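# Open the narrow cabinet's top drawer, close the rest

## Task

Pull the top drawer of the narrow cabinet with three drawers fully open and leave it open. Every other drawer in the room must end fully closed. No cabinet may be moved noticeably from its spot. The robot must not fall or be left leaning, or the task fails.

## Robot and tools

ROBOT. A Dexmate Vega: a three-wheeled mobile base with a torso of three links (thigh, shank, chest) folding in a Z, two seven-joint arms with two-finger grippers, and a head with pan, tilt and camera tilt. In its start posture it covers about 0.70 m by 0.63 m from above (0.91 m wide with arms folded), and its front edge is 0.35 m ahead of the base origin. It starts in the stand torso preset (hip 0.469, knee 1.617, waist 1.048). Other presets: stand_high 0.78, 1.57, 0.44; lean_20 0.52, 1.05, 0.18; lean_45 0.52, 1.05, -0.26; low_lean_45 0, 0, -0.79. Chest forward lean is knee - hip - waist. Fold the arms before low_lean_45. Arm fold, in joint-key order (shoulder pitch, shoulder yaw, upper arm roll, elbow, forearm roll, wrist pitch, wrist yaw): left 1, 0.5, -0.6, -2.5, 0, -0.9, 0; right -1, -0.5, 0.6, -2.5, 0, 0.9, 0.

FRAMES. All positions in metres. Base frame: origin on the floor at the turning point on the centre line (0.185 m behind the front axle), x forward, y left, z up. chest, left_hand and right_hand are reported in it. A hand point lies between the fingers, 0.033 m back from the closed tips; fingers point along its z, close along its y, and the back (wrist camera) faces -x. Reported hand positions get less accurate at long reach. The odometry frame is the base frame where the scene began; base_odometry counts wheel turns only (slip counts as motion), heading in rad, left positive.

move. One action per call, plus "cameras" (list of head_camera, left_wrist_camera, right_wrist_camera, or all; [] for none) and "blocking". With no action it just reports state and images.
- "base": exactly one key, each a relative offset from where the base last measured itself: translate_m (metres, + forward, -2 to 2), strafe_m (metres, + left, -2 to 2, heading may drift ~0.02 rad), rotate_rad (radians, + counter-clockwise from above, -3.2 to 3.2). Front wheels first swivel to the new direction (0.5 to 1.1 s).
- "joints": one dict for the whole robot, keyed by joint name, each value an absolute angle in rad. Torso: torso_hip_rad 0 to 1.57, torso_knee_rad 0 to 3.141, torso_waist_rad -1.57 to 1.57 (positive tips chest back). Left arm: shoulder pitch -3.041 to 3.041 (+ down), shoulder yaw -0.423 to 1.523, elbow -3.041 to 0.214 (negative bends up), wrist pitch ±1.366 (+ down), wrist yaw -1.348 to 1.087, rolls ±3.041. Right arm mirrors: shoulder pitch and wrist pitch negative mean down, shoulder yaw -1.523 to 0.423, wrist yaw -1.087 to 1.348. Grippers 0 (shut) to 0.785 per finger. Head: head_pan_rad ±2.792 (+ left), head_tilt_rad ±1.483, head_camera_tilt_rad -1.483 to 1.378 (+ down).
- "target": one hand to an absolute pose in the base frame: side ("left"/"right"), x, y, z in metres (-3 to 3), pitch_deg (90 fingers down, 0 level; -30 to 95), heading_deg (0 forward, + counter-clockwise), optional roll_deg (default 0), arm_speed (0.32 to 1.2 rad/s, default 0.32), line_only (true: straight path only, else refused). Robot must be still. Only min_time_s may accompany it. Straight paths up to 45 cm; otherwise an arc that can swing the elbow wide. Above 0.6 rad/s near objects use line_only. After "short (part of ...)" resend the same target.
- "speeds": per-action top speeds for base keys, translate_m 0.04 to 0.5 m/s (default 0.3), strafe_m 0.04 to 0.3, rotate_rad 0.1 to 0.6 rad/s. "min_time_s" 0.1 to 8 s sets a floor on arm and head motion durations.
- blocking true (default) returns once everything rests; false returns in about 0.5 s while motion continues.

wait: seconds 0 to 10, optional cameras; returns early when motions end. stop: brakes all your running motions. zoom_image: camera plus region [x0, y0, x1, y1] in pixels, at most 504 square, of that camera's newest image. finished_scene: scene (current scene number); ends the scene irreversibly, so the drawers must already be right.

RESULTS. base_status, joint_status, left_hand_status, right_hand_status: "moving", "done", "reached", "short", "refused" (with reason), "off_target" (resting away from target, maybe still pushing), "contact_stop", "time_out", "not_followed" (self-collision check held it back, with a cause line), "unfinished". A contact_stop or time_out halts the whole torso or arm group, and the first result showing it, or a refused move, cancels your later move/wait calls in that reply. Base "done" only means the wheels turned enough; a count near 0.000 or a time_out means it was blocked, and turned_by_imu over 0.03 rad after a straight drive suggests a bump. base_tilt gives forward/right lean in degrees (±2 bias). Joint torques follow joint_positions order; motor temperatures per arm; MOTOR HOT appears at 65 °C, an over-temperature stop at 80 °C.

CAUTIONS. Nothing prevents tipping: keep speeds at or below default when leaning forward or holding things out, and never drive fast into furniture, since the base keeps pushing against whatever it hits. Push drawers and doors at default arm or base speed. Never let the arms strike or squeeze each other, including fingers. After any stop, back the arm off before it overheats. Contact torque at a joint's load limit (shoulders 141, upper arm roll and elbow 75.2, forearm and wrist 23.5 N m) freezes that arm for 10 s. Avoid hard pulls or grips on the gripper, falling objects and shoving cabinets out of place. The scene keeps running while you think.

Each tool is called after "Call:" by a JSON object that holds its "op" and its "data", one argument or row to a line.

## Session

Call:
{"op": "move", "data": {
  "joints": {"head_pan_rad": 0, "head_camera_tilt_rad": 0.3},
  "cameras": ["head_camera"]
}}

Call:
{"op": "move", "data": {
  "joints": {"head_pan_rad": 1.5},
  "cameras": ["head_camera"]
}}

Call:
{"op": "move", "data": {
  "joints": {"head_pan_rad": 2.75},
  "cameras": ["head_camera"]
}}

Call:
{"op": "move", "data": {
  "joints": {"head_pan_rad": -1.6},
  "cameras": ["head_camera"]
}}

Scene clock: 0.87 s.
Joint torques (N m): left_arm=[4.04 -0.15 -1.07 -2.58 0.09 -2.03 -0.08] | right_arm=[-7.64 -0.35 -0.01 -2.36 0.26 2.24 -0.01]
Motor temperatures (°C): left_arm=[31 31 31 26 40 35 41] | right_arm=[30 27 32 31 36 36 33]
move: done
base_odometry: x=+0.000 y=+0.000 heading=+0.000
turned_by_wheels: +0.000
turned_by_imu: +0.000
base_tilt: forward=+0.1 right=+0.7
base_status: not commanded
joint_positions: torso_hip_rad=+0.469 torso_knee_rad=+1.617 torso_waist_rad=+1.048 left_shoulder_pitch_rad=+2.199 left_shoulder_yaw_rad=+0.008 left_upper_arm_roll_rad=-0.009 left_elbow_rad=-1.083 left_forearm_roll_rad=+0.016 left_wrist_pitch_rad=-0.484 left_wrist_yaw_rad=+0.004 left_gripper_rad=+0.005 right_shoulder_pitch_rad=-2.208 right_shoulder_yaw_rad=+0.017 right_upper_arm_roll_rad=-0.013 right_elbow_rad=-1.119 right_forearm_roll_rad=-0.015 right_wrist_pitch_rad=+0.484 right_wrist_yaw_rad=-0.019 right_gripper_rad=+0.005 head_pan_rad=+0.000 head_tilt_rad=+0.000 head_camera_tilt_rad=+0.300
joint_status: all done
chest: x=-0.0111 y=+0.0000 z=+1.4155 quat_wxyz=(+0.999, +0.000, +0.050, +0.000)
left_hand: x=+0.1637 y=+0.2372 z=+0.6154 quat_wxyz=(+0.407, +0.009, +0.913, +0.007) pitch_deg=+41.9 heading_deg=+0.4 roll_deg=+1.6 back=up
right_hand: x=+0.1747 y=-0.2171 z=+0.6263 quat_wxyz=(+0.419, +0.002, +0.908, +0.001) pitch_deg=+40.4 heading_deg=+0.0 roll_deg=+0.2 back=up

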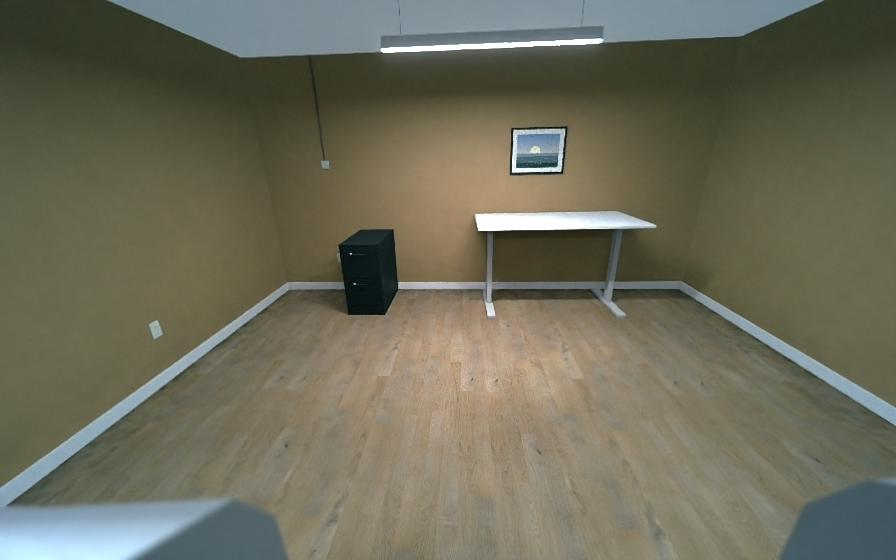

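Scene clock: 2.53 s.
Joint torques (N m): left_arm=[4 -0.3 -1.03 -2.58 0.06 -2 -0.05] | right_arm=[-7.48 -0.42 0.09 -2.36 0.25 2.22 0]
move: done
base_odometry: x=+0.000 y=+0.000 heading=+0.000
turned_by_wheels: +0.000
turned_by_imu: +0.000
base_tilt: forward=+0.0 right=+0.8
base_status: not commanded
joint_positions: torso_hip_rad=+0.469 torso_knee_rad=+1.617 torso_waist_rad=+1.048 left_shoulder_pitch_rad=+2.199 left_shoulder_yaw_rad=+0.008 left_upper_arm_roll_rad=-0.009 left_elbow_rad=-1.083 left_forearm_roll_rad=+0.016 left_wrist_pitch_rad=-0.484 left_wrist_yaw_rad=+0.004 left_gripper_rad=+0.005 right_shoulder_pitch_rad=-2.208 right_shoulder_yaw_rad=+0.017 right_upper_arm_roll_rad=-0.013 right_elbow_rad=-1.119 right_forearm_roll_rad=-0.015 right_wrist_pitch_rad=+0.484 right_wrist_yaw_rad=-0.019 right_gripper_rad=+0.005 head_pan_rad=+1.500 head_tilt_rad=+0.000 head_camera_tilt_rad=+0.300
joint_status: all done
chest: x=-0.0111 y=+0.0000 z=+1.4155 quat_wxyz=(+0.999, +0.000, +0.050, +0.000)
left_hand: x=+0.1637 y=+0.2372 z=+0.6154 quat_wxyz=(+0.407, +0.009, +0.913, +0.007) pitch_deg=+41.9 heading_deg=+0.4 roll_deg=+1.6 back=up
right_hand: x=+0.1747 y=-0.2171 z=+0.6263 quat_wxyz=(+0.419, +0.002, +0.908, +0.001) pitch_deg=+40.4 heading_deg=+0.0 roll_deg=+0.2 back=up

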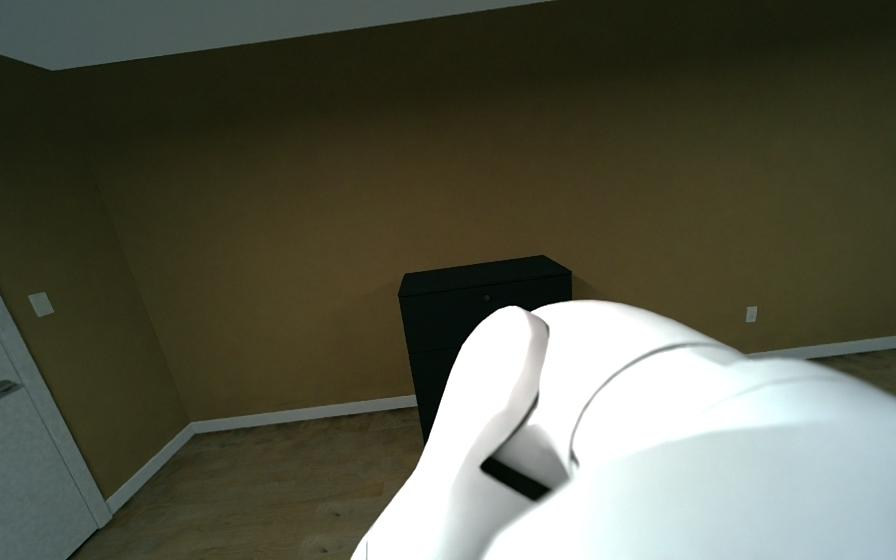

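Scene clock: 4.03 s.
Joint torques (N m): left_arm=[4.14 -0.42 -1.03 -2.64 0.03 -2.11 -0.04] | right_arm=[-7.16 -0.43 0.07 -2.24 0.26 2.24 0.01]
move: done
base_odometry: x=+0.000 y=+0.000 heading=+0.000
turned_by_wheels: +0.000
turned_by_imu: +0.000
base_tilt: forward=+0.1 right=+0.7
base_status: not commanded
joint_positions: torso_hip_rad=+0.469 torso_knee_rad=+1.617 torso_waist_rad=+1.048 left_shoulder_pitch_rad=+2.199 left_shoulder_yaw_rad=+0.008 left_upper_arm_roll_rad=-0.009 left_elbow_rad=-1.083 left_forearm_roll_rad=+0.016 left_wrist_pitch_rad=-0.484 left_wrist_yaw_rad=+0.004 left_gripper_rad=+0.005 right_shoulder_pitch_rad=-2.208 right_shoulder_yaw_rad=+0.017 right_upper_arm_roll_rad=-0.013 right_elbow_rad=-1.119 right_forearm_roll_rad=-0.015 right_wrist_pitch_rad=+0.484 right_wrist_yaw_rad=-0.019 right_gripper_rad=+0.005 head_pan_rad=+2.750 head_tilt_rad=+0.000 head_camera_tilt_rad=+0.300
joint_status: all done
chest: x=-0.0111 y=+0.0000 z=+1.4155 quat_wxyz=(+0.999, +0.000, +0.050, +0.000)
left_hand: x=+0.1637 y=+0.2372 z=+0.6154 quat_wxyz=(+0.407, +0.009, +0.913, +0.007) pitch_deg=+41.9 heading_deg=+0.4 roll_deg=+1.6 back=up
right_hand: x=+0.1747 y=-0.2171 z=+0.6263 quat_wxyz=(+0.419, +0.002, +0.908, +0.001) pitch_deg=+40.4 heading_deg=+0.0 roll_deg=+0.2 back=up

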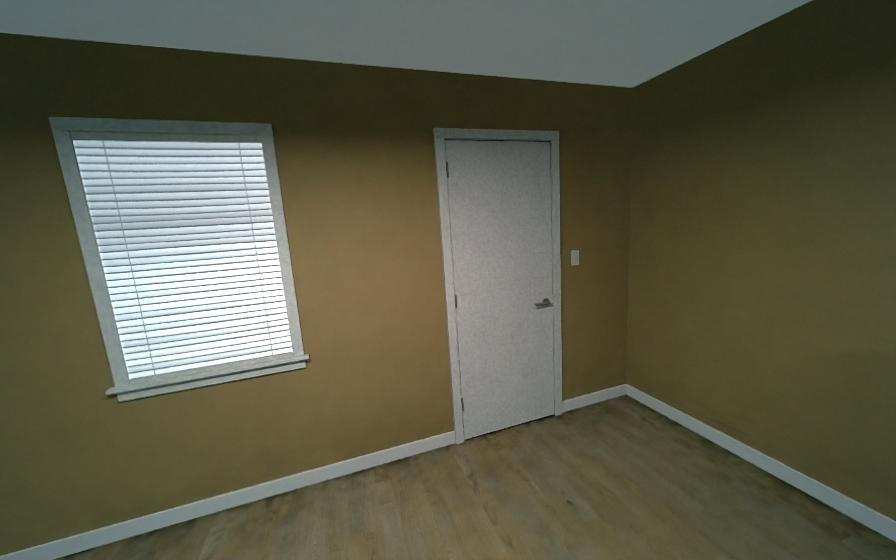

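Scene clock: 7.60 s.
Joint torques (N m): left_arm=[4.41 -0.42 -1.07 -2.5 0.07 -2.34 -0.05] | right_arm=[-6.82 -0.09 0.13 -2.29 0.25 2.17 0.01]
move: done
base_odometry: x=+0.000 y=+0.000 heading=+0.000
turned_by_wheels: +0.000
turned_by_imu: +0.000
base_tilt: forward=+0.1 right=+0.8
base_status: not commanded
joint_positions: torso_hip_rad=+0.469 torso_knee_rad=+1.617 torso_waist_rad=+1.048 left_shoulder_pitch_rad=+2.199 left_shoulder_yaw_rad=+0.008 left_upper_arm_roll_rad=-0.009 left_elbow_rad=-1.083 left_forearm_roll_rad=+0.016 left_wrist_pitch_rad=-0.484 left_wrist_yaw_rad=+0.004 left_gripper_rad=+0.005 right_shoulder_pitch_rad=-2.208 right_shoulder_yaw_rad=+0.017 right_upper_arm_roll_rad=-0.013 right_elbow_rad=-1.119 right_forearm_roll_rad=-0.015 right_wrist_pitch_rad=+0.484 right_wrist_yaw_rad=-0.019 right_gripper_rad=+0.005 head_pan_rad=-1.600 head_tilt_rad=+0.000 head_camera_tilt_rad=+0.300
joint_status: all done
chest: x=-0.0111 y=+0.0000 z=+1.4155 quat_wxyz=(+0.999, +0.000, +0.050, +0.000)
left_hand: x=+0.1637 y=+0.2372 z=+0.6154 quat_wxyz=(+0.407, +0.009, +0.913, +0.007) pitch_deg=+41.9 heading_deg=+0.4 roll_deg=+1.6 back=up
right_hand: x=+0.1747 y=-0.2171 z=+0.6263 quat_wxyz=(+0.419, +0.002, +0.908, +0.001) pitch_deg=+40.4 heading_deg=+0.0 roll_deg=+0.2 back=up

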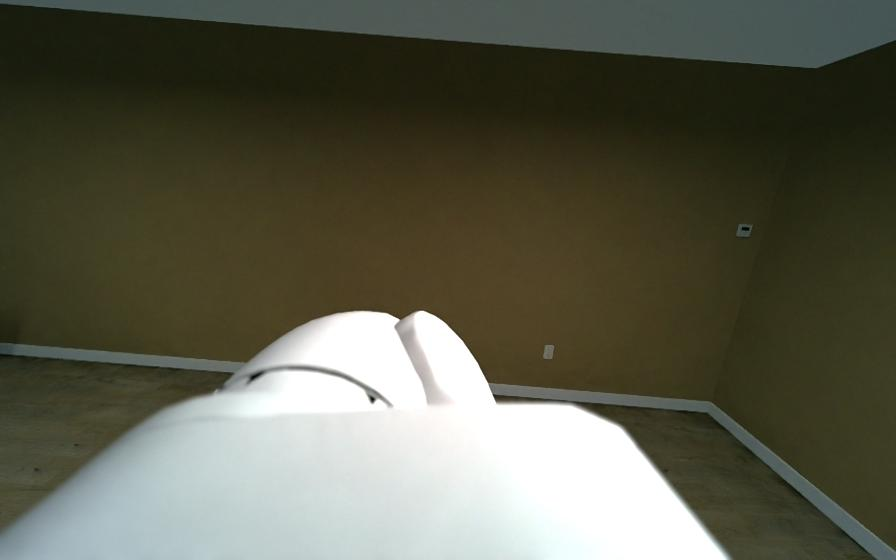

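Call:
{"op": "move", "data": {
  "base": {"rotate_rad": -1.57},
  "joints": {"head_pan_rad": 0, "head_camera_tilt_rad": 0.3, "left_shoulder_pitch_rad": 1.4, "left_elbow_rad": -1.3, "right_shoulder_pitch_rad": -1.5, "right_elbow_rad": -2.2, "torso_hip_rad": 0.0, "torso_knee_rad": 0.65, "torso_waist_rad": 0.15, "left_gripper_rad": 0.1},
  "cameras": ["head_camera"]
}}

Scene clock: 13.80 s.
Joint torques (N m): left_arm=[-13.26 -0.42 -0.99 -6.65 0.12 -2.82 -0.03] | right_arm=[15.86 0.51 0.15 -8.63 0.25 1.56 -0.02]
move: done
base_odometry: x=+0.002 y=+0.001 heading=-1.574
turned_by_wheels: -1.574
turned_by_imu: -1.566
base_tilt: forward=+0.1 right=+0.7
base_status: done
joint_positions: torso_hip_rad=+0.001 torso_knee_rad=+0.650 torso_waist_rad=+0.150 left_shoulder_pitch_rad=+1.401 left_shoulder_yaw_rad=+0.008 left_upper_arm_roll_rad=-0.009 left_elbow_rad=-1.300 left_forearm_roll_rad=+0.016 left_wrist_pitch_rad=-0.484 left_wrist_yaw_rad=+0.004 left_gripper_rad=+0.100 right_shoulder_pitch_rad=-1.503 right_shoulder_yaw_rad=+0.017 right_upper_arm_roll_rad=-0.013 right_elbow_rad=-2.196 right_forearm_roll_rad=-0.015 right_wrist_pitch_rad=+0.484 right_wrist_yaw_rad=-0.019 right_gripper_rad=+0.005 head_pan_rad=+0.000 head_tilt_rad=+0.000 head_camera_tilt_rad=+0.300
joint_status: all done
chest: x=+0.0571 y=+0.0000 z=+1.1284 quat_wxyz=(+0.969, +0.000, +0.247, +0.000)
left_hand: x=+0.5919 y=+0.2364 z=+0.5781 quat_wxyz=(+0.665, +0.008, +0.747, +0.009) pitch_deg=+6.7 heading_deg=+0.2 roll_deg=+1.4 back=up
right_hand: x=+0.5503 y=-0.2299 z=+1.0654 quat_wxyz=(+0.902, +0.011, +0.432, -0.002) pitch_deg=-38.8 heading_deg=-1.6 roll_deg=+1.3 back=up

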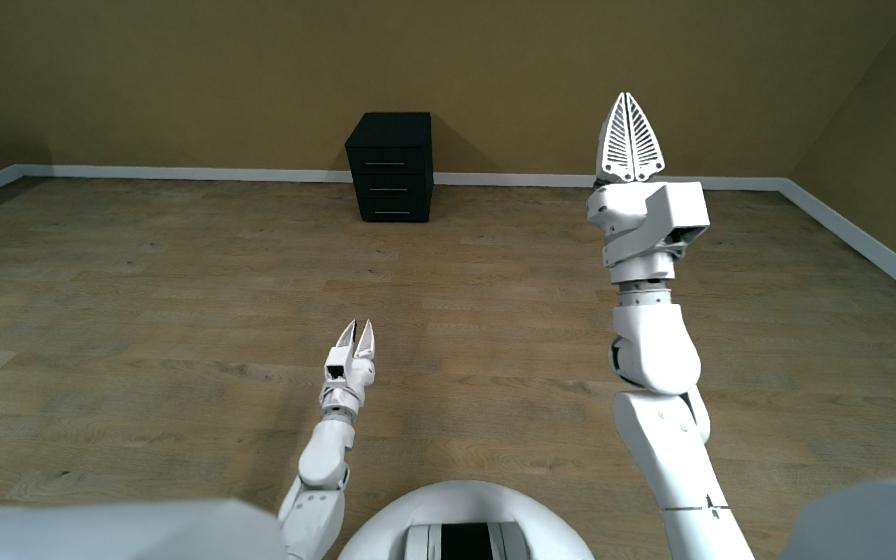

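Call:
{"op": "move", "data": {
  "base": {"strafe_m": 0.19}
}}

Call:
{"op": "move", "data": {
  "target": {"side": "left", "x": 0.60, "y": 0.20, "z": 0.56, "pitch_deg": 70, "heading_deg": 0, "roll_deg": -90, "arm_speed": 1.0}
}}

Call:
{"op": "move", "data": {
  "base": {"translate_m": 1.06},
  "speeds": {"translate_m": 0.4},
  "joints": {"head_camera_tilt_rad": 0.5},
  "cameras": ["head_camera", "left_wrist_camera"]
}}

Scene clock: 17.13 s.
Joint torques (N m): left_arm=[-13.39 -0.03 -1 -6.53 0.09 -2.92 -0.05] | right_arm=[15.33 0.46 -0.01 -8.94 0.26 1.61 -0.04]
move: done
base_odometry: x=+0.191 y=+0.001 heading=-1.570
turned_by_wheels: +0.005
turned_by_imu: +0.002
base_tilt: forward=+0.1 right=+0.7
base_status: done
joint_positions: torso_hip_rad=+0.001 torso_knee_rad=+0.650 torso_waist_rad=+0.150 left_shoulder_pitch_rad=+1.400 left_shoulder_yaw_rad=+0.008 left_upper_arm_roll_rad=-0.009 left_elbow_rad=-1.300 left_forearm_roll_rad=+0.016 left_wrist_pitch_rad=-0.484 left_wrist_yaw_rad=+0.004 left_gripper_rad=+0.100 right_shoulder_pitch_rad=-1.500 right_shoulder_yaw_rad=+0.017 right_upper_arm_roll_rad=-0.013 right_elbow_rad=-2.200 right_forearm_roll_rad=-0.015 right_wrist_pitch_rad=+0.484 right_wrist_yaw_rad=-0.019 right_gripper_rad=+0.005 head_pan_rad=+0.000 head_tilt_rad=+0.000 head_camera_tilt_rad=+0.300
joint_status: not commanded
chest: x=+0.0571 y=+0.0000 z=+1.1284 quat_wxyz=(+0.969, +0.000, +0.247, +0.000)
left_hand: x=+0.5922 y=+0.2364 z=+0.5784 quat_wxyz=(+0.665, +0.008, +0.747, +0.009) pitch_deg=+6.6 heading_deg=+0.2 roll_deg=+1.4 back=up
right_hand: x=+0.5495 y=-0.2300 z=+1.0688 quat_wxyz=(+0.903, +0.011, +0.429, -0.002) pitch_deg=-39.2 heading_deg=-1.6 roll_deg=+1.3 back=up
pictures: none

Scene clock: 20.93 s.
Joint torques (N m): left_arm=[-26.13 5.23 -6.88 -4.38 1.42 -0.5 -0.04] | right_arm=[15.39 0.51 -0.11 -8.86 0.24 1.67 -0.04]
move: done
base_odometry: x=+0.191 y=+0.001 heading=-1.570
turned_by_wheels: +0.000
turned_by_imu: +0.000
base_tilt: forward=+0.1 right=+0.7
base_status: not commanded
joint_positions: torso_hip_rad=+0.001 torso_knee_rad=+0.650 torso_waist_rad=+0.150 left_shoulder_pitch_rad=+0.642 left_shoulder_yaw_rad=+0.678 left_upper_arm_roll_rad=+0.846 left_elbow_rad=-1.773 left_forearm_roll_rad=+0.798 left_wrist_pitch_rad=+0.772 left_wrist_yaw_rad=-1.209 left_gripper_rad=+0.100 right_shoulder_pitch_rad=-1.500 right_shoulder_yaw_rad=+0.017 right_upper_arm_roll_rad=-0.013 right_elbow_rad=-2.200 right_forearm_roll_rad=-0.015 right_wrist_pitch_rad=+0.484 right_wrist_yaw_rad=-0.019 right_gripper_rad=+0.005 head_pan_rad=+0.000 head_tilt_rad=+0.000 head_camera_tilt_rad=+0.300
joint_status: not commanded
chest: x=+0.0571 y=+0.0000 z=+1.1284 quat_wxyz=(+0.969, +0.000, +0.247, +0.000)
left_hand: x=+0.5999 y=+0.1990 z=+0.5596 quat_wxyz=(+0.125, +0.696, +0.697, +0.122) pitch_deg=+69.9 heading_deg=-0.6 roll_deg=+89.3
left_hand_status: reached (straight line, planned for 2.1 s): 1 mm and 0.2 deg off.
right_hand: x=+0.5495 y=-0.2300 z=+1.0688 quat_wxyz=(+0.903, +0.011, +0.429, -0.002) pitch_deg=-39.2 heading_deg=-1.6 roll_deg=+1.3 back=up
pictures: none

Scene clock: 25.97 s.
Joint torques (N m): left_arm=[-25.29 4.76 -7.17 -4.51 1.34 -0.47 -0.03] | right_arm=[14.92 0.77 0.01 -8.69 0.14 1.42 -0.02]
move: done
base_odometry: x=+0.193 y=-1.059 heading=-1.570
turned_by_wheels: -0.001
turned_by_imu: -0.002
base_tilt: forward=+0.1 right=+0.8
base_status: done
joint_positions: torso_hip_rad=+0.001 torso_knee_rad=+0.650 torso_waist_rad=+0.150 left_shoulder_pitch_rad=+0.638 left_shoulder_yaw_rad=+0.679 left_upper_arm_roll_rad=+0.850 left_elbow_rad=-1.772 left_forearm_roll_rad=+0.801 left_wrist_pitch_rad=+0.773 left_wrist_yaw_rad=-1.213 left_gripper_rad=+0.100 right_shoulder_pitch_rad=-1.500 right_shoulder_yaw_rad=+0.017 right_upper_arm_roll_rad=-0.013 right_elbow_rad=-2.200 right_forearm_roll_rad=-0.015 right_wrist_pitch_rad=+0.484 right_wrist_yaw_rad=-0.019 right_gripper_rad=+0.005 head_pan_rad=+0.000 head_tilt_rad=+0.000 head_camera_tilt_rad=+0.500
joint_status: all done
chest: x=+0.0572 y=+0.0000 z=+1.1284 quat_wxyz=(+0.969, +0.000, +0.247, +0.000)
left_hand: x=+0.5999 y=+0.2000 z=+0.5599 quat_wxyz=(+0.123, +0.696, +0.696, +0.123) pitch_deg=+70.0 heading_deg=+0.0 roll_deg=+90.0
right_hand: x=+0.5495 y=-0.2300 z=+1.0688 quat_wxyz=(+0.903, +0.011, +0.429, -0.002) pitch_deg=-39.2 heading_deg=-1.6 roll_deg=+1.3 back=up

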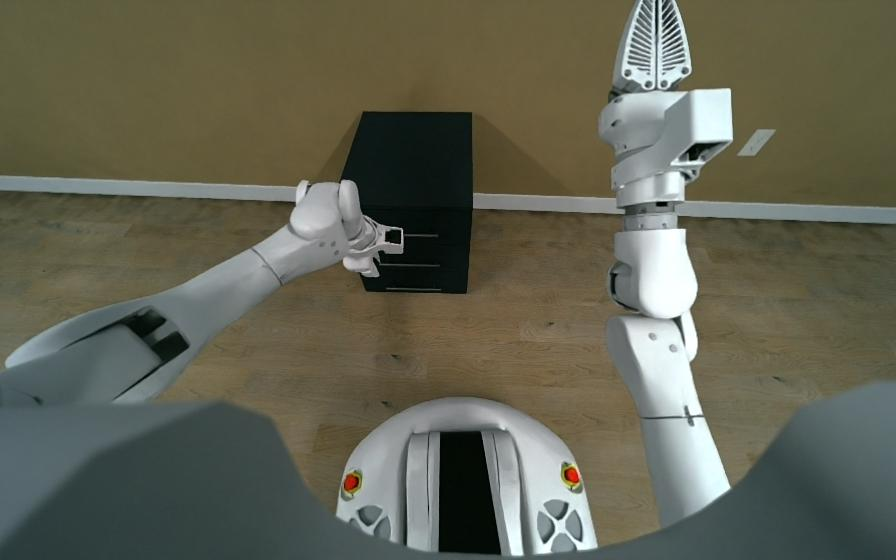

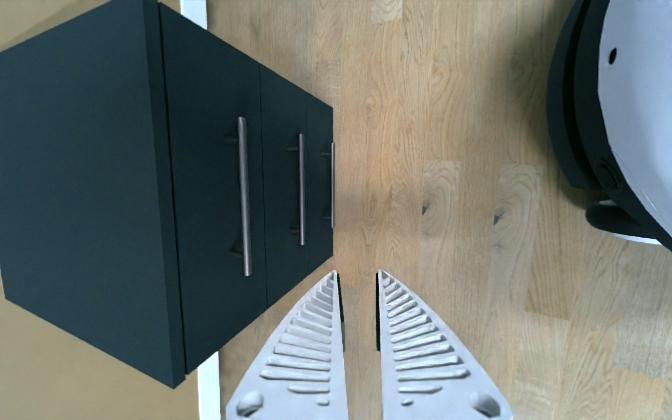

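Call:
{"op": "zoom_image", "data": {
  "camera": "left_wrist_camera",
  "region": [200, 90, 380, 290]
}}

Call:
{"op": "zoom_image", "data": {
  "camera": "head_camera",
  "region": [340, 180, 500, 310]
}}

Scaled by 2.520 from the camera's image (finer frame: 960x600).

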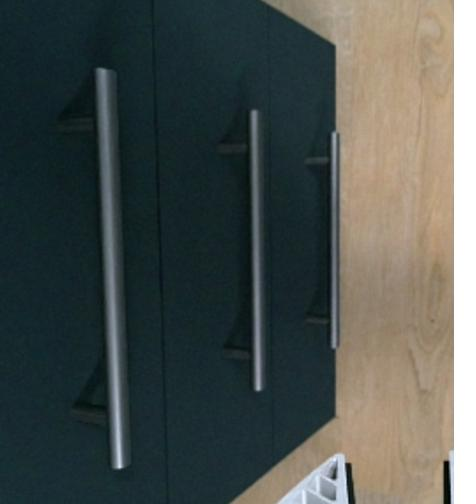

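Scaled by 3.150 from the camera's image (finer frame: 960x600).

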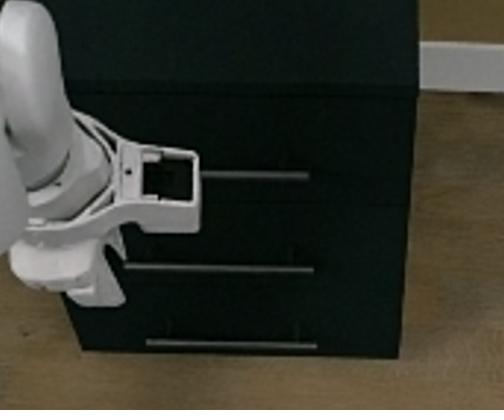

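Call:
{"op": "move", "data": {
  "base": {"translate_m": 0.21}
}}

Call:
{"op": "move", "data": {
  "target": {"side": "left", "x": 0.602, "y": 0.145, "z": 0.50, "pitch_deg": 70, "heading_deg": 0, "roll_deg": 90, "line_only": true, "arm_speed": 0.6},
  "cameras": ["head_camera", "left_wrist_camera"]
}}

Scene clock: 30.27 s.
Joint torques (N m): left_arm=[-24.99 4.74 -7.48 -4.54 1.32 -0.58 0.02] | right_arm=[15.3 0.27 -0.08 -8.6 0.23 1.37 0.03]
move: done
base_odometry: x=+0.193 y=-1.269 heading=-1.571
turned_by_wheels: -0.001
turned_by_imu: -0.001
base_tilt: forward=+0.1 right=+0.7
base_status: done
joint_positions: torso_hip_rad=+0.001 torso_knee_rad=+0.650 torso_waist_rad=+0.150 left_shoulder_pitch_rad=+0.638 left_shoulder_yaw_rad=+0.679 left_upper_arm_roll_rad=+0.850 left_elbow_rad=-1.772 left_forearm_roll_rad=+0.801 left_wrist_pitch_rad=+0.773 left_wrist_yaw_rad=-1.213 left_gripper_rad=+0.100 right_shoulder_pitch_rad=-1.500 right_shoulder_yaw_rad=+0.017 right_upper_arm_roll_rad=-0.013 right_elbow_rad=-2.200 right_forearm_roll_rad=-0.015 right_wrist_pitch_rad=+0.484 right_wrist_yaw_rad=-0.019 right_gripper_rad=+0.005 head_pan_rad=+0.000 head_tilt_rad=+0.000 head_camera_tilt_rad=+0.500
joint_status: not commanded
chest: x=+0.0572 y=+0.0000 z=+1.1284 quat_wxyz=(+0.969, +0.000, +0.247, +0.000)
left_hand: x=+0.5999 y=+0.2000 z=+0.5599 quat_wxyz=(+0.123, +0.696, +0.696, +0.123) pitch_deg=+70.0 heading_deg=+0.0 roll_deg=+90.0
right_hand: x=+0.5495 y=-0.2300 z=+1.0688 quat_wxyz=(+0.903, +0.011, +0.429, -0.002) pitch_deg=-39.2 heading_deg=-1.6 roll_deg=+1.3 back=up
pictures: none

Scene clock: 32.33 s.
Joint torques (N m): left_arm=[-26.35 -2.08 -5.57 -4.56 1.42 -0.74 0.49] | right_arm=[15.18 0.04 -0.03 -8.54 0.17 1.29 0.04]
move: done
base_odometry: x=+0.193 y=-1.269 heading=-1.571
turned_by_wheels: +0.000
turned_by_imu: +0.000
base_tilt: forward=+0.1 right=+0.7
base_status: not commanded
joint_positions: torso_hip_rad=+0.001 torso_knee_rad=+0.650 torso_waist_rad=+0.150 left_shoulder_pitch_rad=+0.625 left_shoulder_yaw_rad=+0.483 left_upper_arm_roll_rad=+0.935 left_elbow_rad=-1.543 left_forearm_roll_rad=+0.827 left_wrist_pitch_rad=+0.775 left_wrist_yaw_rad=-1.077 left_gripper_rad=+0.100 right_shoulder_pitch_rad=-1.500 right_shoulder_yaw_rad=+0.017 right_upper_arm_roll_rad=-0.013 right_elbow_rad=-2.200 right_forearm_roll_rad=-0.015 right_wrist_pitch_rad=+0.484 right_wrist_yaw_rad=-0.019 right_gripper_rad=+0.005 head_pan_rad=+0.000 head_tilt_rad=+0.000 head_camera_tilt_rad=+0.500
joint_status: not commanded
chest: x=+0.0572 y=+0.0000 z=+1.1284 quat_wxyz=(+0.969, +0.000, +0.247, +0.000)
left_hand: x=+0.6019 y=+0.1461 z=+0.5008 quat_wxyz=(+0.123, +0.696, +0.697, +0.123) pitch_deg=+70.0 heading_deg=+0.0 roll_deg=+90.0
left_hand_status: reached (straight line, planned for 0.7 s): 1 mm and 0.0 deg off.
right_hand: x=+0.5495 y=-0.2300 z=+1.0688 quat_wxyz=(+0.903, +0.011, +0.429, -0.002) pitch_deg=-39.2 heading_deg=-1.6 roll_deg=+1.3 back=up

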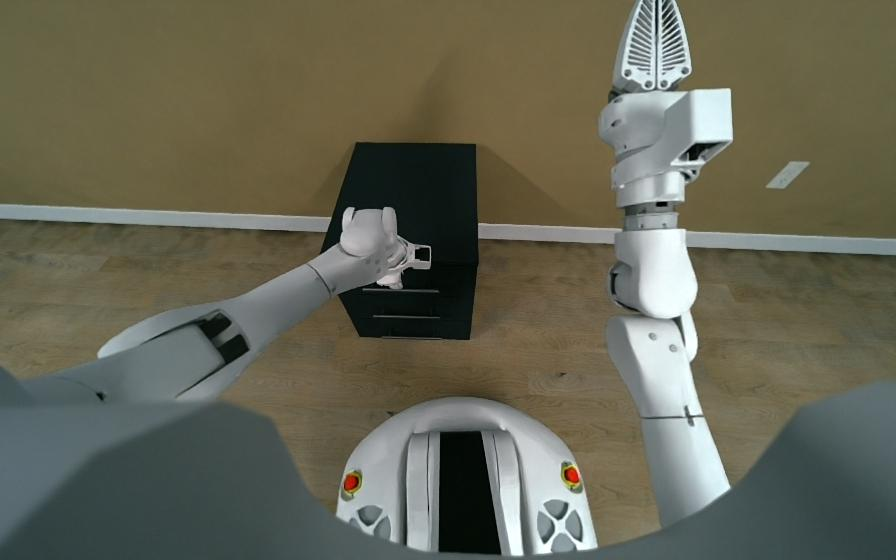

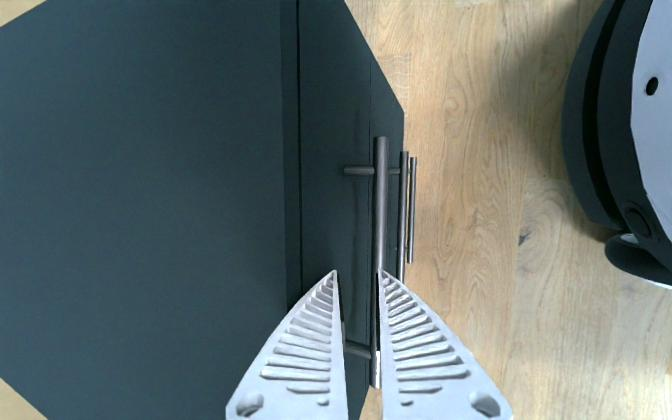

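Call:
{"op": "move", "data": {
  "target": {"side": "left", "x": 0.581, "y": 0.135, "z": 0.4925, "pitch_deg": 70, "heading_deg": 0, "roll_deg": 90, "line_only": true, "arm_speed": 0.6}
}}

Call:
{"op": "move", "data": {
  "target": {"side": "left", "x": 0.598, "y": 0.135, "z": 0.447, "pitch_deg": 70, "heading_deg": 0, "roll_deg": 90, "line_only": true},
  "cameras": ["left_wrist_camera"]
}}

Scene clock: 34.30 s.
Joint torques (N m): left_arm=[-15.66 2.87 -5.02 -5.6 1.46 -0.04 0.46] | right_arm=[15.26 -0.28 0.08 -8.48 0.18 1.4 0.04]
move: done
base_odometry: x=+0.193 y=-1.269 heading=-1.571
turned_by_wheels: +0.000
turned_by_imu: +0.000
base_tilt: forward=+0.1 right=+0.7
base_status: not commanded
joint_positions: torso_hip_rad=+0.001 torso_knee_rad=+0.650 torso_waist_rad=+0.150 left_shoulder_pitch_rad=+0.664 left_shoulder_yaw_rad=+0.482 left_upper_arm_roll_rad=+0.952 left_elbow_rad=-1.589 left_forearm_roll_rad=+0.851 left_wrist_pitch_rad=+0.818 left_wrist_yaw_rad=-1.072 left_gripper_rad=+0.100 right_shoulder_pitch_rad=-1.500 right_shoulder_yaw_rad=+0.017 right_upper_arm_roll_rad=-0.013 right_elbow_rad=-2.200 right_forearm_roll_rad=-0.015 right_wrist_pitch_rad=+0.484 right_wrist_yaw_rad=-0.019 right_gripper_rad=+0.005 head_pan_rad=+0.000 head_tilt_rad=+0.000 head_camera_tilt_rad=+0.500
joint_status: not commanded
chest: x=+0.0572 y=+0.0000 z=+1.1284 quat_wxyz=(+0.969, +0.000, +0.247, +0.000)
left_hand: x=+0.5826 y=+0.1357 z=+0.4931 quat_wxyz=(+0.123, +0.696, +0.696, +0.123) pitch_deg=+70.0 heading_deg=+0.0 roll_deg=+90.0
left_hand_status: reached (straight line, planned for 0.3 s): 2 mm and 0.0 deg off.
right_hand: x=+0.5495 y=-0.2300 z=+1.0688 quat_wxyz=(+0.903, +0.011, +0.429, -0.002) pitch_deg=-39.2 heading_deg=-1.6 roll_deg=+1.3 back=up
pictures: none

Scene clock: 36.67 s.
Joint torques (N m): left_arm=[-25.26 -2.93 -10.63 -4.3 0.81 -0.3 0.43] | right_arm=[15.7 -0.18 0.14 -8.4 0.16 1.41 0.04]
move: done
base_odometry: x=+0.193 y=-1.269 heading=-1.571
turned_by_wheels: +0.000
turned_by_imu: +0.000
base_tilt: forward=+0.1 right=+0.8
base_status: not commanded
joint_positions: torso_hip_rad=+0.001 torso_knee_rad=+0.650 torso_waist_rad=+0.150 left_shoulder_pitch_rad=+0.644 left_shoulder_yaw_rad=+0.384 left_upper_arm_roll_rad=+0.946 left_elbow_rad=-1.341 left_forearm_roll_rad=+0.792 left_wrist_pitch_rad=+0.704 left_wrist_yaw_rad=-0.923 left_gripper_rad=+0.100 right_shoulder_pitch_rad=-1.500 right_shoulder_yaw_rad=+0.017 right_upper_arm_roll_rad=-0.013 right_elbow_rad=-2.200 right_forearm_roll_rad=-0.015 right_wrist_pitch_rad=+0.484 right_wrist_yaw_rad=-0.019 right_gripper_rad=+0.005 head_pan_rad=+0.000 head_tilt_rad=+0.000 head_camera_tilt_rad=+0.500
joint_status: not commanded
chest: x=+0.0572 y=+0.0000 z=+1.1284 quat_wxyz=(+0.969, +0.000, +0.247, +0.000)
left_hand: x=+0.5975 y=+0.1351 z=+0.4474 quat_wxyz=(+0.122, +0.696, +0.696, +0.123) pitch_deg=+70.0 heading_deg=+0.0 roll_deg=-89.9
left_hand_status: reached (straight line, planned for 1.1 s): 1 mm and 0.0 deg off.
right_hand: x=+0.5495 y=-0.2300 z=+1.0688 quat_wxyz=(+0.903, +0.011, +0.429, -0.002) pitch_deg=-39.2 heading_deg=-1.6 roll_deg=+1.3 back=up

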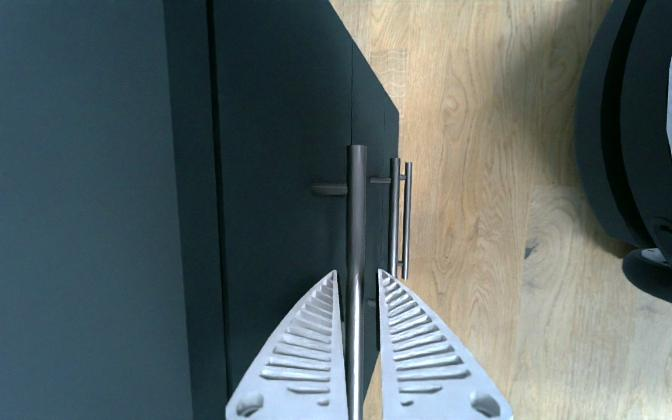

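Bar is centred between the fingers. Grip and pull.

Call:
{"op": "move", "data": {
  "joints": {"left_gripper_rad": 0.02}
}}

Call:
{"op": "move", "data": {
  "base": {"translate_m": -0.34},
  "speeds": {"translate_m": 0.15},
  "cameras": ["head_camera", "left_wrist_camera"]
}}

Scene clock: 37.47 s.
Joint torques (N m): left_arm=[-23.58 -3.13 -9.77 -4.76 0.06 -0.25 -0.33] | right_arm=[15.5 -0.13 0.17 -8.4 0.17 1.51 0.03]
move: done
base_odometry: x=+0.193 y=-1.269 heading=-1.571
turned_by_wheels: +0.000
turned_by_imu: +0.000
base_tilt: forward=+0.1 right=+0.8
base_status: not commanded
joint_positions: torso_hip_rad=+0.001 torso_knee_rad=+0.650 torso_waist_rad=+0.150 left_shoulder_pitch_rad=+0.643 left_shoulder_yaw_rad=+0.383 left_upper_arm_roll_rad=+0.946 left_elbow_rad=-1.338 left_forearm_roll_rad=+0.791 left_wrist_pitch_rad=+0.702 left_wrist_yaw_rad=-0.921 left_gripper_rad=+0.020 right_shoulder_pitch_rad=-1.500 right_shoulder_yaw_rad=+0.017 right_upper_arm_roll_rad=-0.013 right_elbow_rad=-2.200 right_forearm_roll_rad=-0.015 right_wrist_pitch_rad=+0.484 right_wrist_yaw_rad=-0.019 right_gripper_rad=+0.005 head_pan_rad=+0.000 head_tilt_rad=+0.000 head_camera_tilt_rad=+0.500
joint_status: all done
chest: x=+0.0572 y=+0.0000 z=+1.1284 quat_wxyz=(+0.969, +0.000, +0.247, +0.000)
left_hand: x=+0.5979 y=+0.1351 z=+0.4470 quat_wxyz=(+0.123, +0.696, +0.696, +0.123) pitch_deg=+70.0 heading_deg=+0.1 roll_deg=-89.9
right_hand: x=+0.5495 y=-0.2300 z=+1.0688 quat_wxyz=(+0.903, +0.011, +0.429, -0.002) pitch_deg=-39.2 heading_deg=-1.6 roll_deg=+1.3 back=up
pictures: none

Scene clock: 40.80 s.
Joint torques (N m): left_arm=[-18.05 -5.75 -7.12 -7.44 -1.43 -2.07 -0.31] | right_arm=[15.41 -0.24 0.19 -8.44 0.19 1.7 -0.01]
move: done
base_odometry: x=+0.193 y=-0.929 heading=-1.571
turned_by_wheels: -0.001
turned_by_imu: +0.000
base_tilt: forward=+0.0 right=+0.8
base_status: done
joint_positions: torso_hip_rad=+0.001 torso_knee_rad=+0.650 torso_waist_rad=+0.150 left_shoulder_pitch_rad=+0.643 left_shoulder_yaw_rad=+0.383 left_upper_arm_roll_rad=+0.946 left_elbow_rad=-1.337 left_forearm_roll_rad=+0.791 left_wrist_pitch_rad=+0.703 left_wrist_yaw_rad=-0.920 left_gripper_rad=+0.020 right_shoulder_pitch_rad=-1.500 right_shoulder_yaw_rad=+0.017 right_upper_arm_roll_rad=-0.013 right_elbow_rad=-2.200 right_forearm_roll_rad=-0.015 right_wrist_pitch_rad=+0.484 right_wrist_yaw_rad=-0.019 right_gripper_rad=+0.005 head_pan_rad=+0.000 head_tilt_rad=+0.000 head_camera_tilt_rad=+0.500
joint_status: not commanded
chest: x=+0.0571 y=+0.0000 z=+1.1284 quat_wxyz=(+0.969, +0.000, +0.247, +0.000)
left_hand: x=+0.5981 y=+0.1356 z=+0.4470 quat_wxyz=(+0.123, +0.696, +0.697, +0.123) pitch_deg=+70.0 heading_deg=+0.2 roll_deg=-89.8
right_hand: x=+0.5495 y=-0.2300 z=+1.0689 quat_wxyz=(+0.903, +0.011, +0.429, -0.002) pitch_deg=-39.2 heading_deg=-1.6 roll_deg=+1.3 back=up

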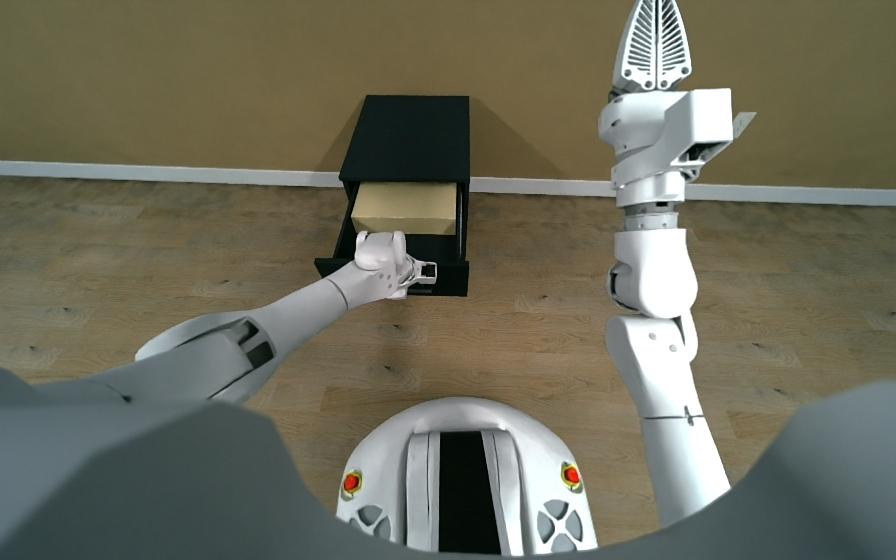

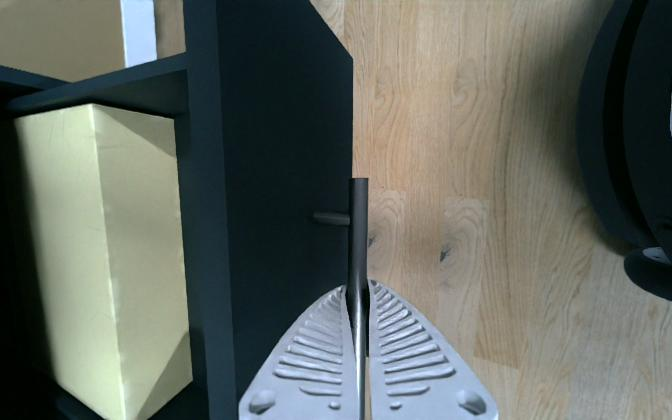

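Call:
{"op": "move", "data": {
  "base": {"translate_m": -0.03},
  "speeds": {"translate_m": 0.06},
  "cameras": ["left_wrist_camera", "head_camera"]
}}

Scene clock: 42.17 s.
Joint torques (N m): left_arm=[-17.26 -5.61 -6.18 -6.36 -0.96 -1.49 -0.21] | right_arm=[15 -0.01 0.15 -8.39 0.17 1.77 -0.02]
move: done
base_odometry: x=+0.193 y=-0.899 heading=-1.572
turned_by_wheels: -0.001
turned_by_imu: -0.001
base_tilt: forward=+0.0 right=+0.7
base_status: done
joint_positions: torso_hip_rad=+0.001 torso_knee_rad=+0.650 torso_waist_rad=+0.150 left_shoulder_pitch_rad=+0.643 left_shoulder_yaw_rad=+0.383 left_upper_arm_roll_rad=+0.946 left_elbow_rad=-1.337 left_forearm_roll_rad=+0.791 left_wrist_pitch_rad=+0.702 left_wrist_yaw_rad=-0.920 left_gripper_rad=+0.020 right_shoulder_pitch_rad=-1.500 right_shoulder_yaw_rad=+0.017 right_upper_arm_roll_rad=-0.013 right_elbow_rad=-2.200 right_forearm_roll_rad=-0.015 right_wrist_pitch_rad=+0.484 right_wrist_yaw_rad=-0.019 right_gripper_rad=+0.005 head_pan_rad=+0.000 head_tilt_rad=+0.000 head_camera_tilt_rad=+0.500
joint_status: not commanded
chest: x=+0.0571 y=+0.0000 z=+1.1284 quat_wxyz=(+0.969, +0.000, +0.247, +0.000)
left_hand: x=+0.5981 y=+0.1355 z=+0.4471 quat_wxyz=(+0.123, +0.696, +0.696, +0.123) pitch_deg=+70.0 heading_deg=+0.2 roll_deg=-89.9
right_hand: x=+0.5494 y=-0.2300 z=+1.0689 quat_wxyz=(+0.903, +0.011, +0.429, -0.002) pitch_deg=-39.2 heading_deg=-1.6 roll_deg=+1.3 back=up
pictures: head_camera, left_wrist_camera

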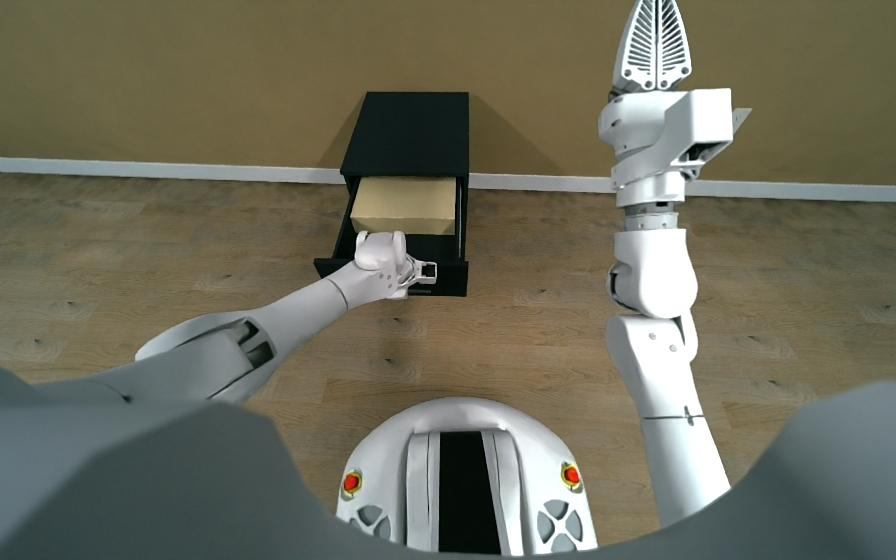

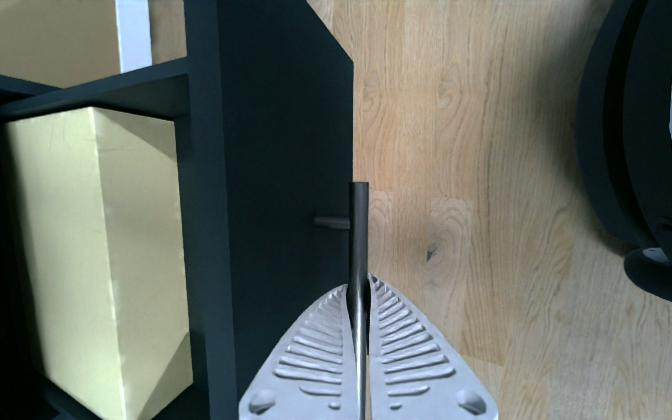

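Call:
{"op": "move", "data": {
  "base": {"translate_m": -0.022},
  "speeds": {"translate_m": 0.06},
  "cameras": ["left_wrist_camera", "head_camera"]
}}

Scene clock: 43.33 s.
Joint torques (N m): left_arm=[-7.22 -5.98 -1.86 -5.28 -4.75 -1.17 -4.21] | right_arm=[15.2 0.22 0.16 -8.45 0.17 1.84 -0.01]
move: done
base_odometry: x=+0.193 y=-0.877 heading=-1.573
turned_by_wheels: -0.001
turned_by_imu: -0.001
base_tilt: forward=+0.1 right=+0.7
base_status: done
joint_positions: torso_hip_rad=+0.001 torso_knee_rad=+0.650 torso_waist_rad=+0.150 left_shoulder_pitch_rad=+0.643 left_shoulder_yaw_rad=+0.383 left_upper_arm_roll_rad=+0.945 left_elbow_rad=-1.338 left_forearm_roll_rad=+0.792 left_wrist_pitch_rad=+0.702 left_wrist_yaw_rad=-0.919 left_gripper_rad=+0.020 right_shoulder_pitch_rad=-1.500 right_shoulder_yaw_rad=+0.017 right_upper_arm_roll_rad=-0.013 right_elbow_rad=-2.200 right_forearm_roll_rad=-0.015 right_wrist_pitch_rad=+0.484 right_wrist_yaw_rad=-0.019 right_gripper_rad=+0.005 head_pan_rad=+0.000 head_tilt_rad=+0.000 head_camera_tilt_rad=+0.500
joint_status: not commanded
chest: x=+0.0571 y=+0.0000 z=+1.1284 quat_wxyz=(+0.969, +0.000, +0.247, +0.000)
left_hand: x=+0.5991 y=+0.1357 z=+0.4476 quat_wxyz=(+0.123, +0.696, +0.696, +0.124) pitch_deg=+69.8 heading_deg=+0.2 roll_deg=-89.8
right_hand: x=+0.5495 y=-0.2300 z=+1.0689 quat_wxyz=(+0.903, +0.011, +0.429, -0.002) pitch_deg=-39.2 heading_deg=-1.6 roll_deg=+1.3 back=up
pictures: head_camera, left_wrist_camera

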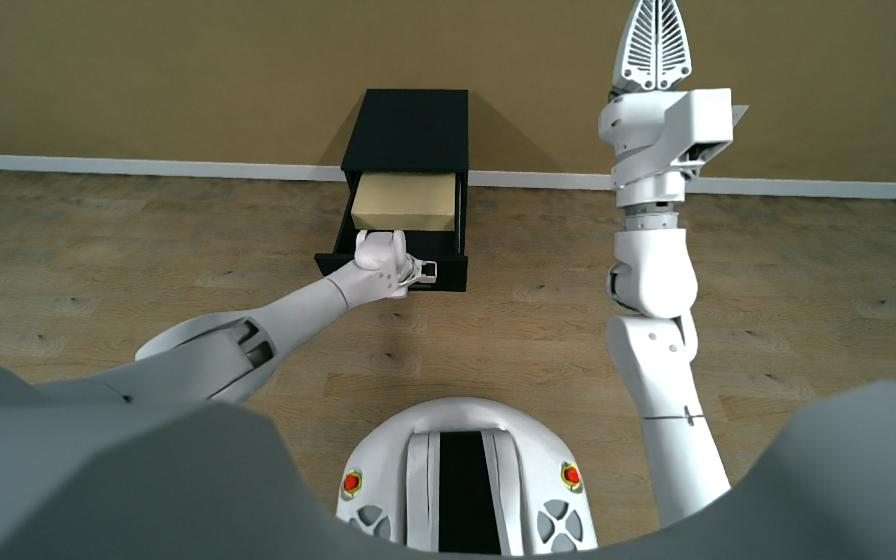

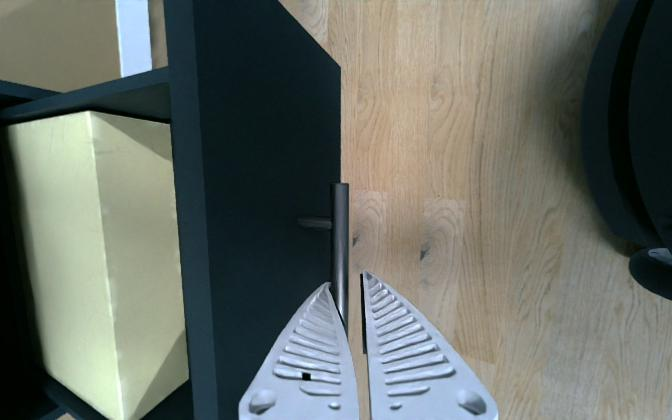

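Call:
{"op": "move", "data": {
  "base": {"translate_m": 0.014},
  "speeds": {"translate_m": 0.06}
}}

Call:
{"op": "move", "data": {
  "joints": {"left_gripper_rad": 0.1},
  "cameras": ["left_wrist_camera", "head_camera"]
}}

Scene clock: 44.40 s.
Joint torques (N m): left_arm=[-8 -5.13 -1.84 -3.48 -1.64 -0.86 -1.18] | right_arm=[14.97 0.26 0.2 -8.45 0.16 1.79 -0.04]
move: done
base_odometry: x=+0.193 y=-0.891 heading=-1.573
turned_by_wheels: -0.001
turned_by_imu: +0.000
base_tilt: forward=+0.0 right=+0.8
base_status: done
joint_positions: torso_hip_rad=+0.001 torso_knee_rad=+0.650 torso_waist_rad=+0.150 left_shoulder_pitch_rad=+0.643 left_shoulder_yaw_rad=+0.383 left_upper_arm_roll_rad=+0.945 left_elbow_rad=-1.338 left_forearm_roll_rad=+0.792 left_wrist_pitch_rad=+0.702 left_wrist_yaw_rad=-0.920 left_gripper_rad=+0.020 right_shoulder_pitch_rad=-1.500 right_shoulder_yaw_rad=+0.017 right_upper_arm_roll_rad=-0.013 right_elbow_rad=-2.200 right_forearm_roll_rad=-0.015 right_wrist_pitch_rad=+0.484 right_wrist_yaw_rad=-0.019 right_gripper_rad=+0.005 head_pan_rad=+0.000 head_tilt_rad=+0.000 head_camera_tilt_rad=+0.500
joint_status: not commanded
chest: x=+0.0571 y=+0.0000 z=+1.1284 quat_wxyz=(+0.969, +0.000, +0.247, +0.000)
left_hand: x=+0.5987 y=+0.1354 z=+0.4475 quat_wxyz=(+0.123, +0.696, +0.696, +0.124) pitch_deg=+69.9 heading_deg=+0.1 roll_deg=-89.9
right_hand: x=+0.5495 y=-0.2300 z=+1.0689 quat_wxyz=(+0.903, +0.011, +0.429, -0.002) pitch_deg=-39.2 heading_deg=-1.6 roll_deg=+1.3 back=up
pictures: none

Scene clock: 44.93 s.
Joint torques (N m): left_arm=[-15.61 -3.12 -4.12 -4.49 0.84 -0.17 0.07] | right_arm=[14.8 0.2 0.22 -8.46 0.16 1.79 -0.04]
move: done
base_odometry: x=+0.193 y=-0.891 heading=-1.573
turned_by_wheels: +0.000
turned_by_imu: +0.000
base_tilt: forward=+0.0 right=+0.7
base_status: not commanded
joint_positions: torso_hip_rad=+0.001 torso_knee_rad=+0.650 torso_waist_rad=+0.150 left_shoulder_pitch_rad=+0.643 left_shoulder_yaw_rad=+0.383 left_upper_arm_roll_rad=+0.946 left_elbow_rad=-1.338 left_forearm_roll_rad=+0.791 left_wrist_pitch_rad=+0.702 left_wrist_yaw_rad=-0.920 left_gripper_rad=+0.100 right_shoulder_pitch_rad=-1.500 right_shoulder_yaw_rad=+0.017 right_upper_arm_roll_rad=-0.013 right_elbow_rad=-2.200 right_forearm_roll_rad=-0.015 right_wrist_pitch_rad=+0.484 right_wrist_yaw_rad=-0.019 right_gripper_rad=+0.005 head_pan_rad=+0.000 head_tilt_rad=+0.000 head_camera_tilt_rad=+0.500
joint_status: all done
chest: x=+0.0571 y=+0.0000 z=+1.1284 quat_wxyz=(+0.969, +0.000, +0.247, +0.000)
left_hand: x=+0.5982 y=+0.1352 z=+0.4472 quat_wxyz=(+0.123, +0.696, +0.696, +0.123) pitch_deg=+70.0 heading_deg=+0.0 roll_deg=-90.0
right_hand: x=+0.5495 y=-0.2300 z=+1.0689 quat_wxyz=(+0.903, +0.011, +0.429, -0.002) pitch_deg=-39.2 heading_deg=-1.6 roll_deg=+1.3 back=up
pictures: head_camera, left_wrist_camera

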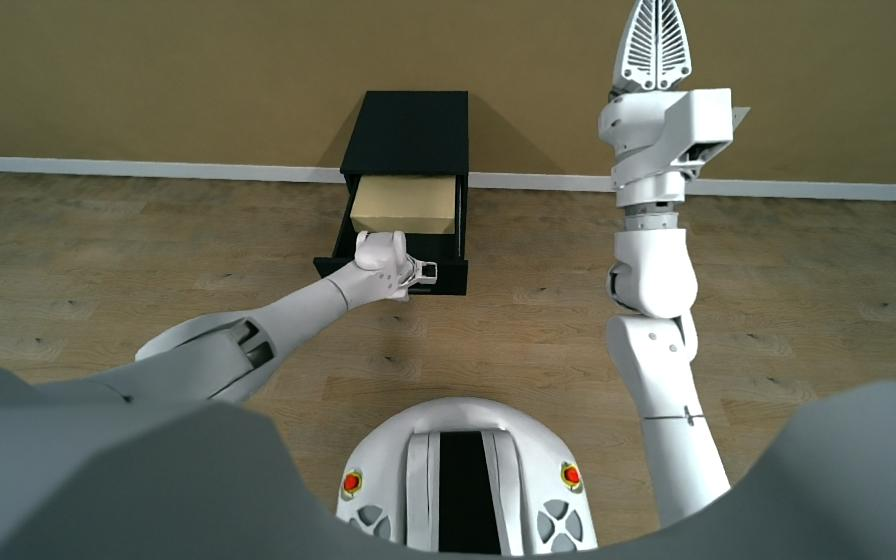

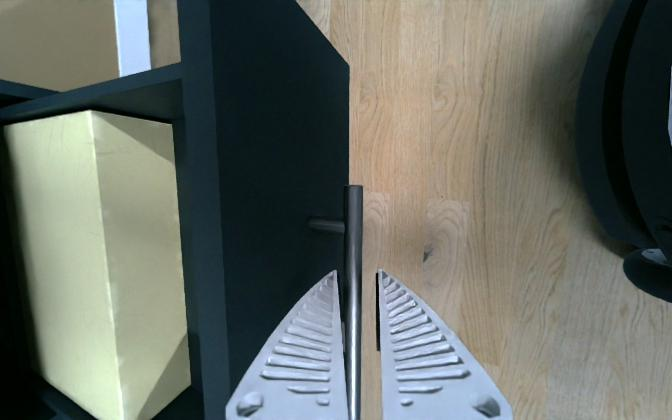

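Call:
{"op": "move", "data": {
  "target": {"side": "left", "x": 0.579, "y": 0.135, "z": 0.495, "pitch_deg": 70, "heading_deg": 0, "roll_deg": 90, "line_only": true},
  "cameras": ["left_wrist_camera", "head_camera"]
}}

Scene clock: 47.60 s.
Joint torques (N m): left_arm=[-14.69 2.44 -5.07 -6.07 1.49 0.18 0.08] | right_arm=[15 0.27 0.22 -8.52 0.16 1.65 -0.06]
move: done
base_odometry: x=+0.193 y=-0.891 heading=-1.573
turned_by_wheels: +0.000
turned_by_imu: +0.000
base_tilt: forward=+0.1 right=+0.8
base_status: not commanded
joint_positions: torso_hip_rad=+0.001 torso_knee_rad=+0.650 torso_waist_rad=+0.150 left_shoulder_pitch_rad=+0.669 left_shoulder_yaw_rad=+0.488 left_upper_arm_roll_rad=+0.955 left_elbow_rad=-1.606 left_forearm_roll_rad=+0.856 left_wrist_pitch_rad=+0.829 left_wrist_yaw_rad=-1.077 left_gripper_rad=+0.100 right_shoulder_pitch_rad=-1.500 right_shoulder_yaw_rad=+0.017 right_upper_arm_roll_rad=-0.013 right_elbow_rad=-2.200 right_forearm_roll_rad=-0.015 right_wrist_pitch_rad=+0.484 right_wrist_yaw_rad=-0.019 right_gripper_rad=+0.005 head_pan_rad=+0.000 head_tilt_rad=+0.000 head_camera_tilt_rad=+0.500
joint_status: not commanded
chest: x=+0.0571 y=+0.0000 z=+1.1284 quat_wxyz=(+0.969, +0.000, +0.247, +0.000)
left_hand: x=+0.5794 y=+0.1350 z=+0.4944 quat_wxyz=(+0.123, +0.696, +0.696, +0.123) pitch_deg=+70.0 heading_deg=+0.0 roll_deg=+90.0
left_hand_status: reached (straight line, planned for 1.2 s): 1 mm and 0.0 deg off.
right_hand: x=+0.5495 y=-0.2300 z=+1.0689 quat_wxyz=(+0.903, +0.011, +0.429, -0.002) pitch_deg=-39.2 heading_deg=-1.6 roll_deg=+1.3 back=up
pictures: head_camera, left_wrist_camera

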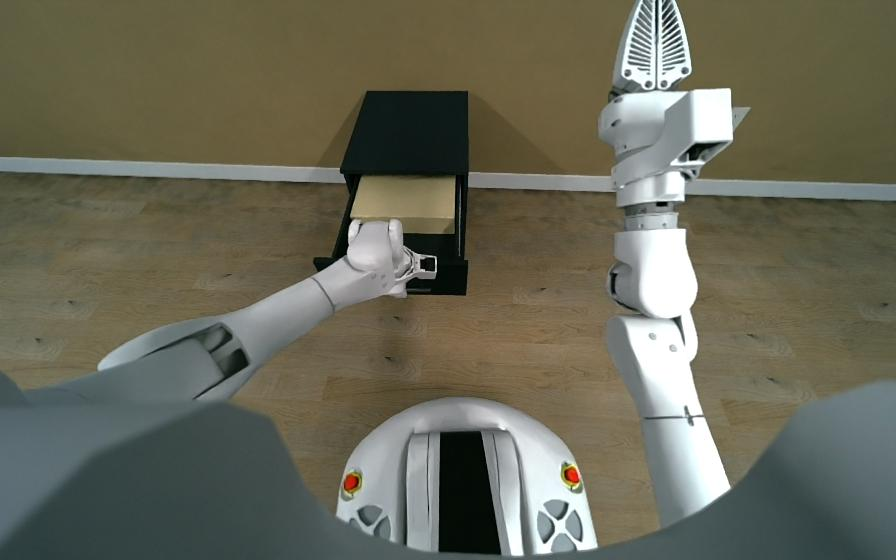

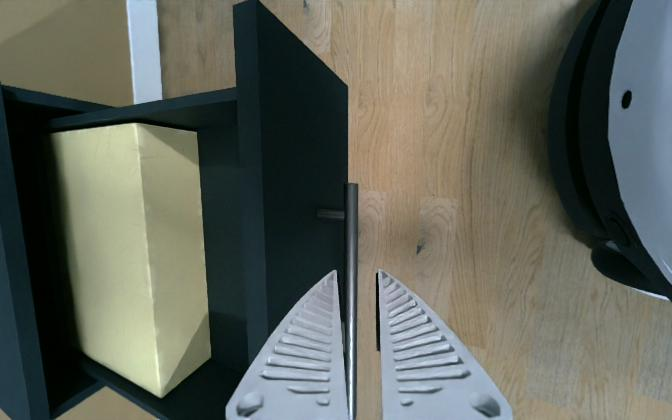

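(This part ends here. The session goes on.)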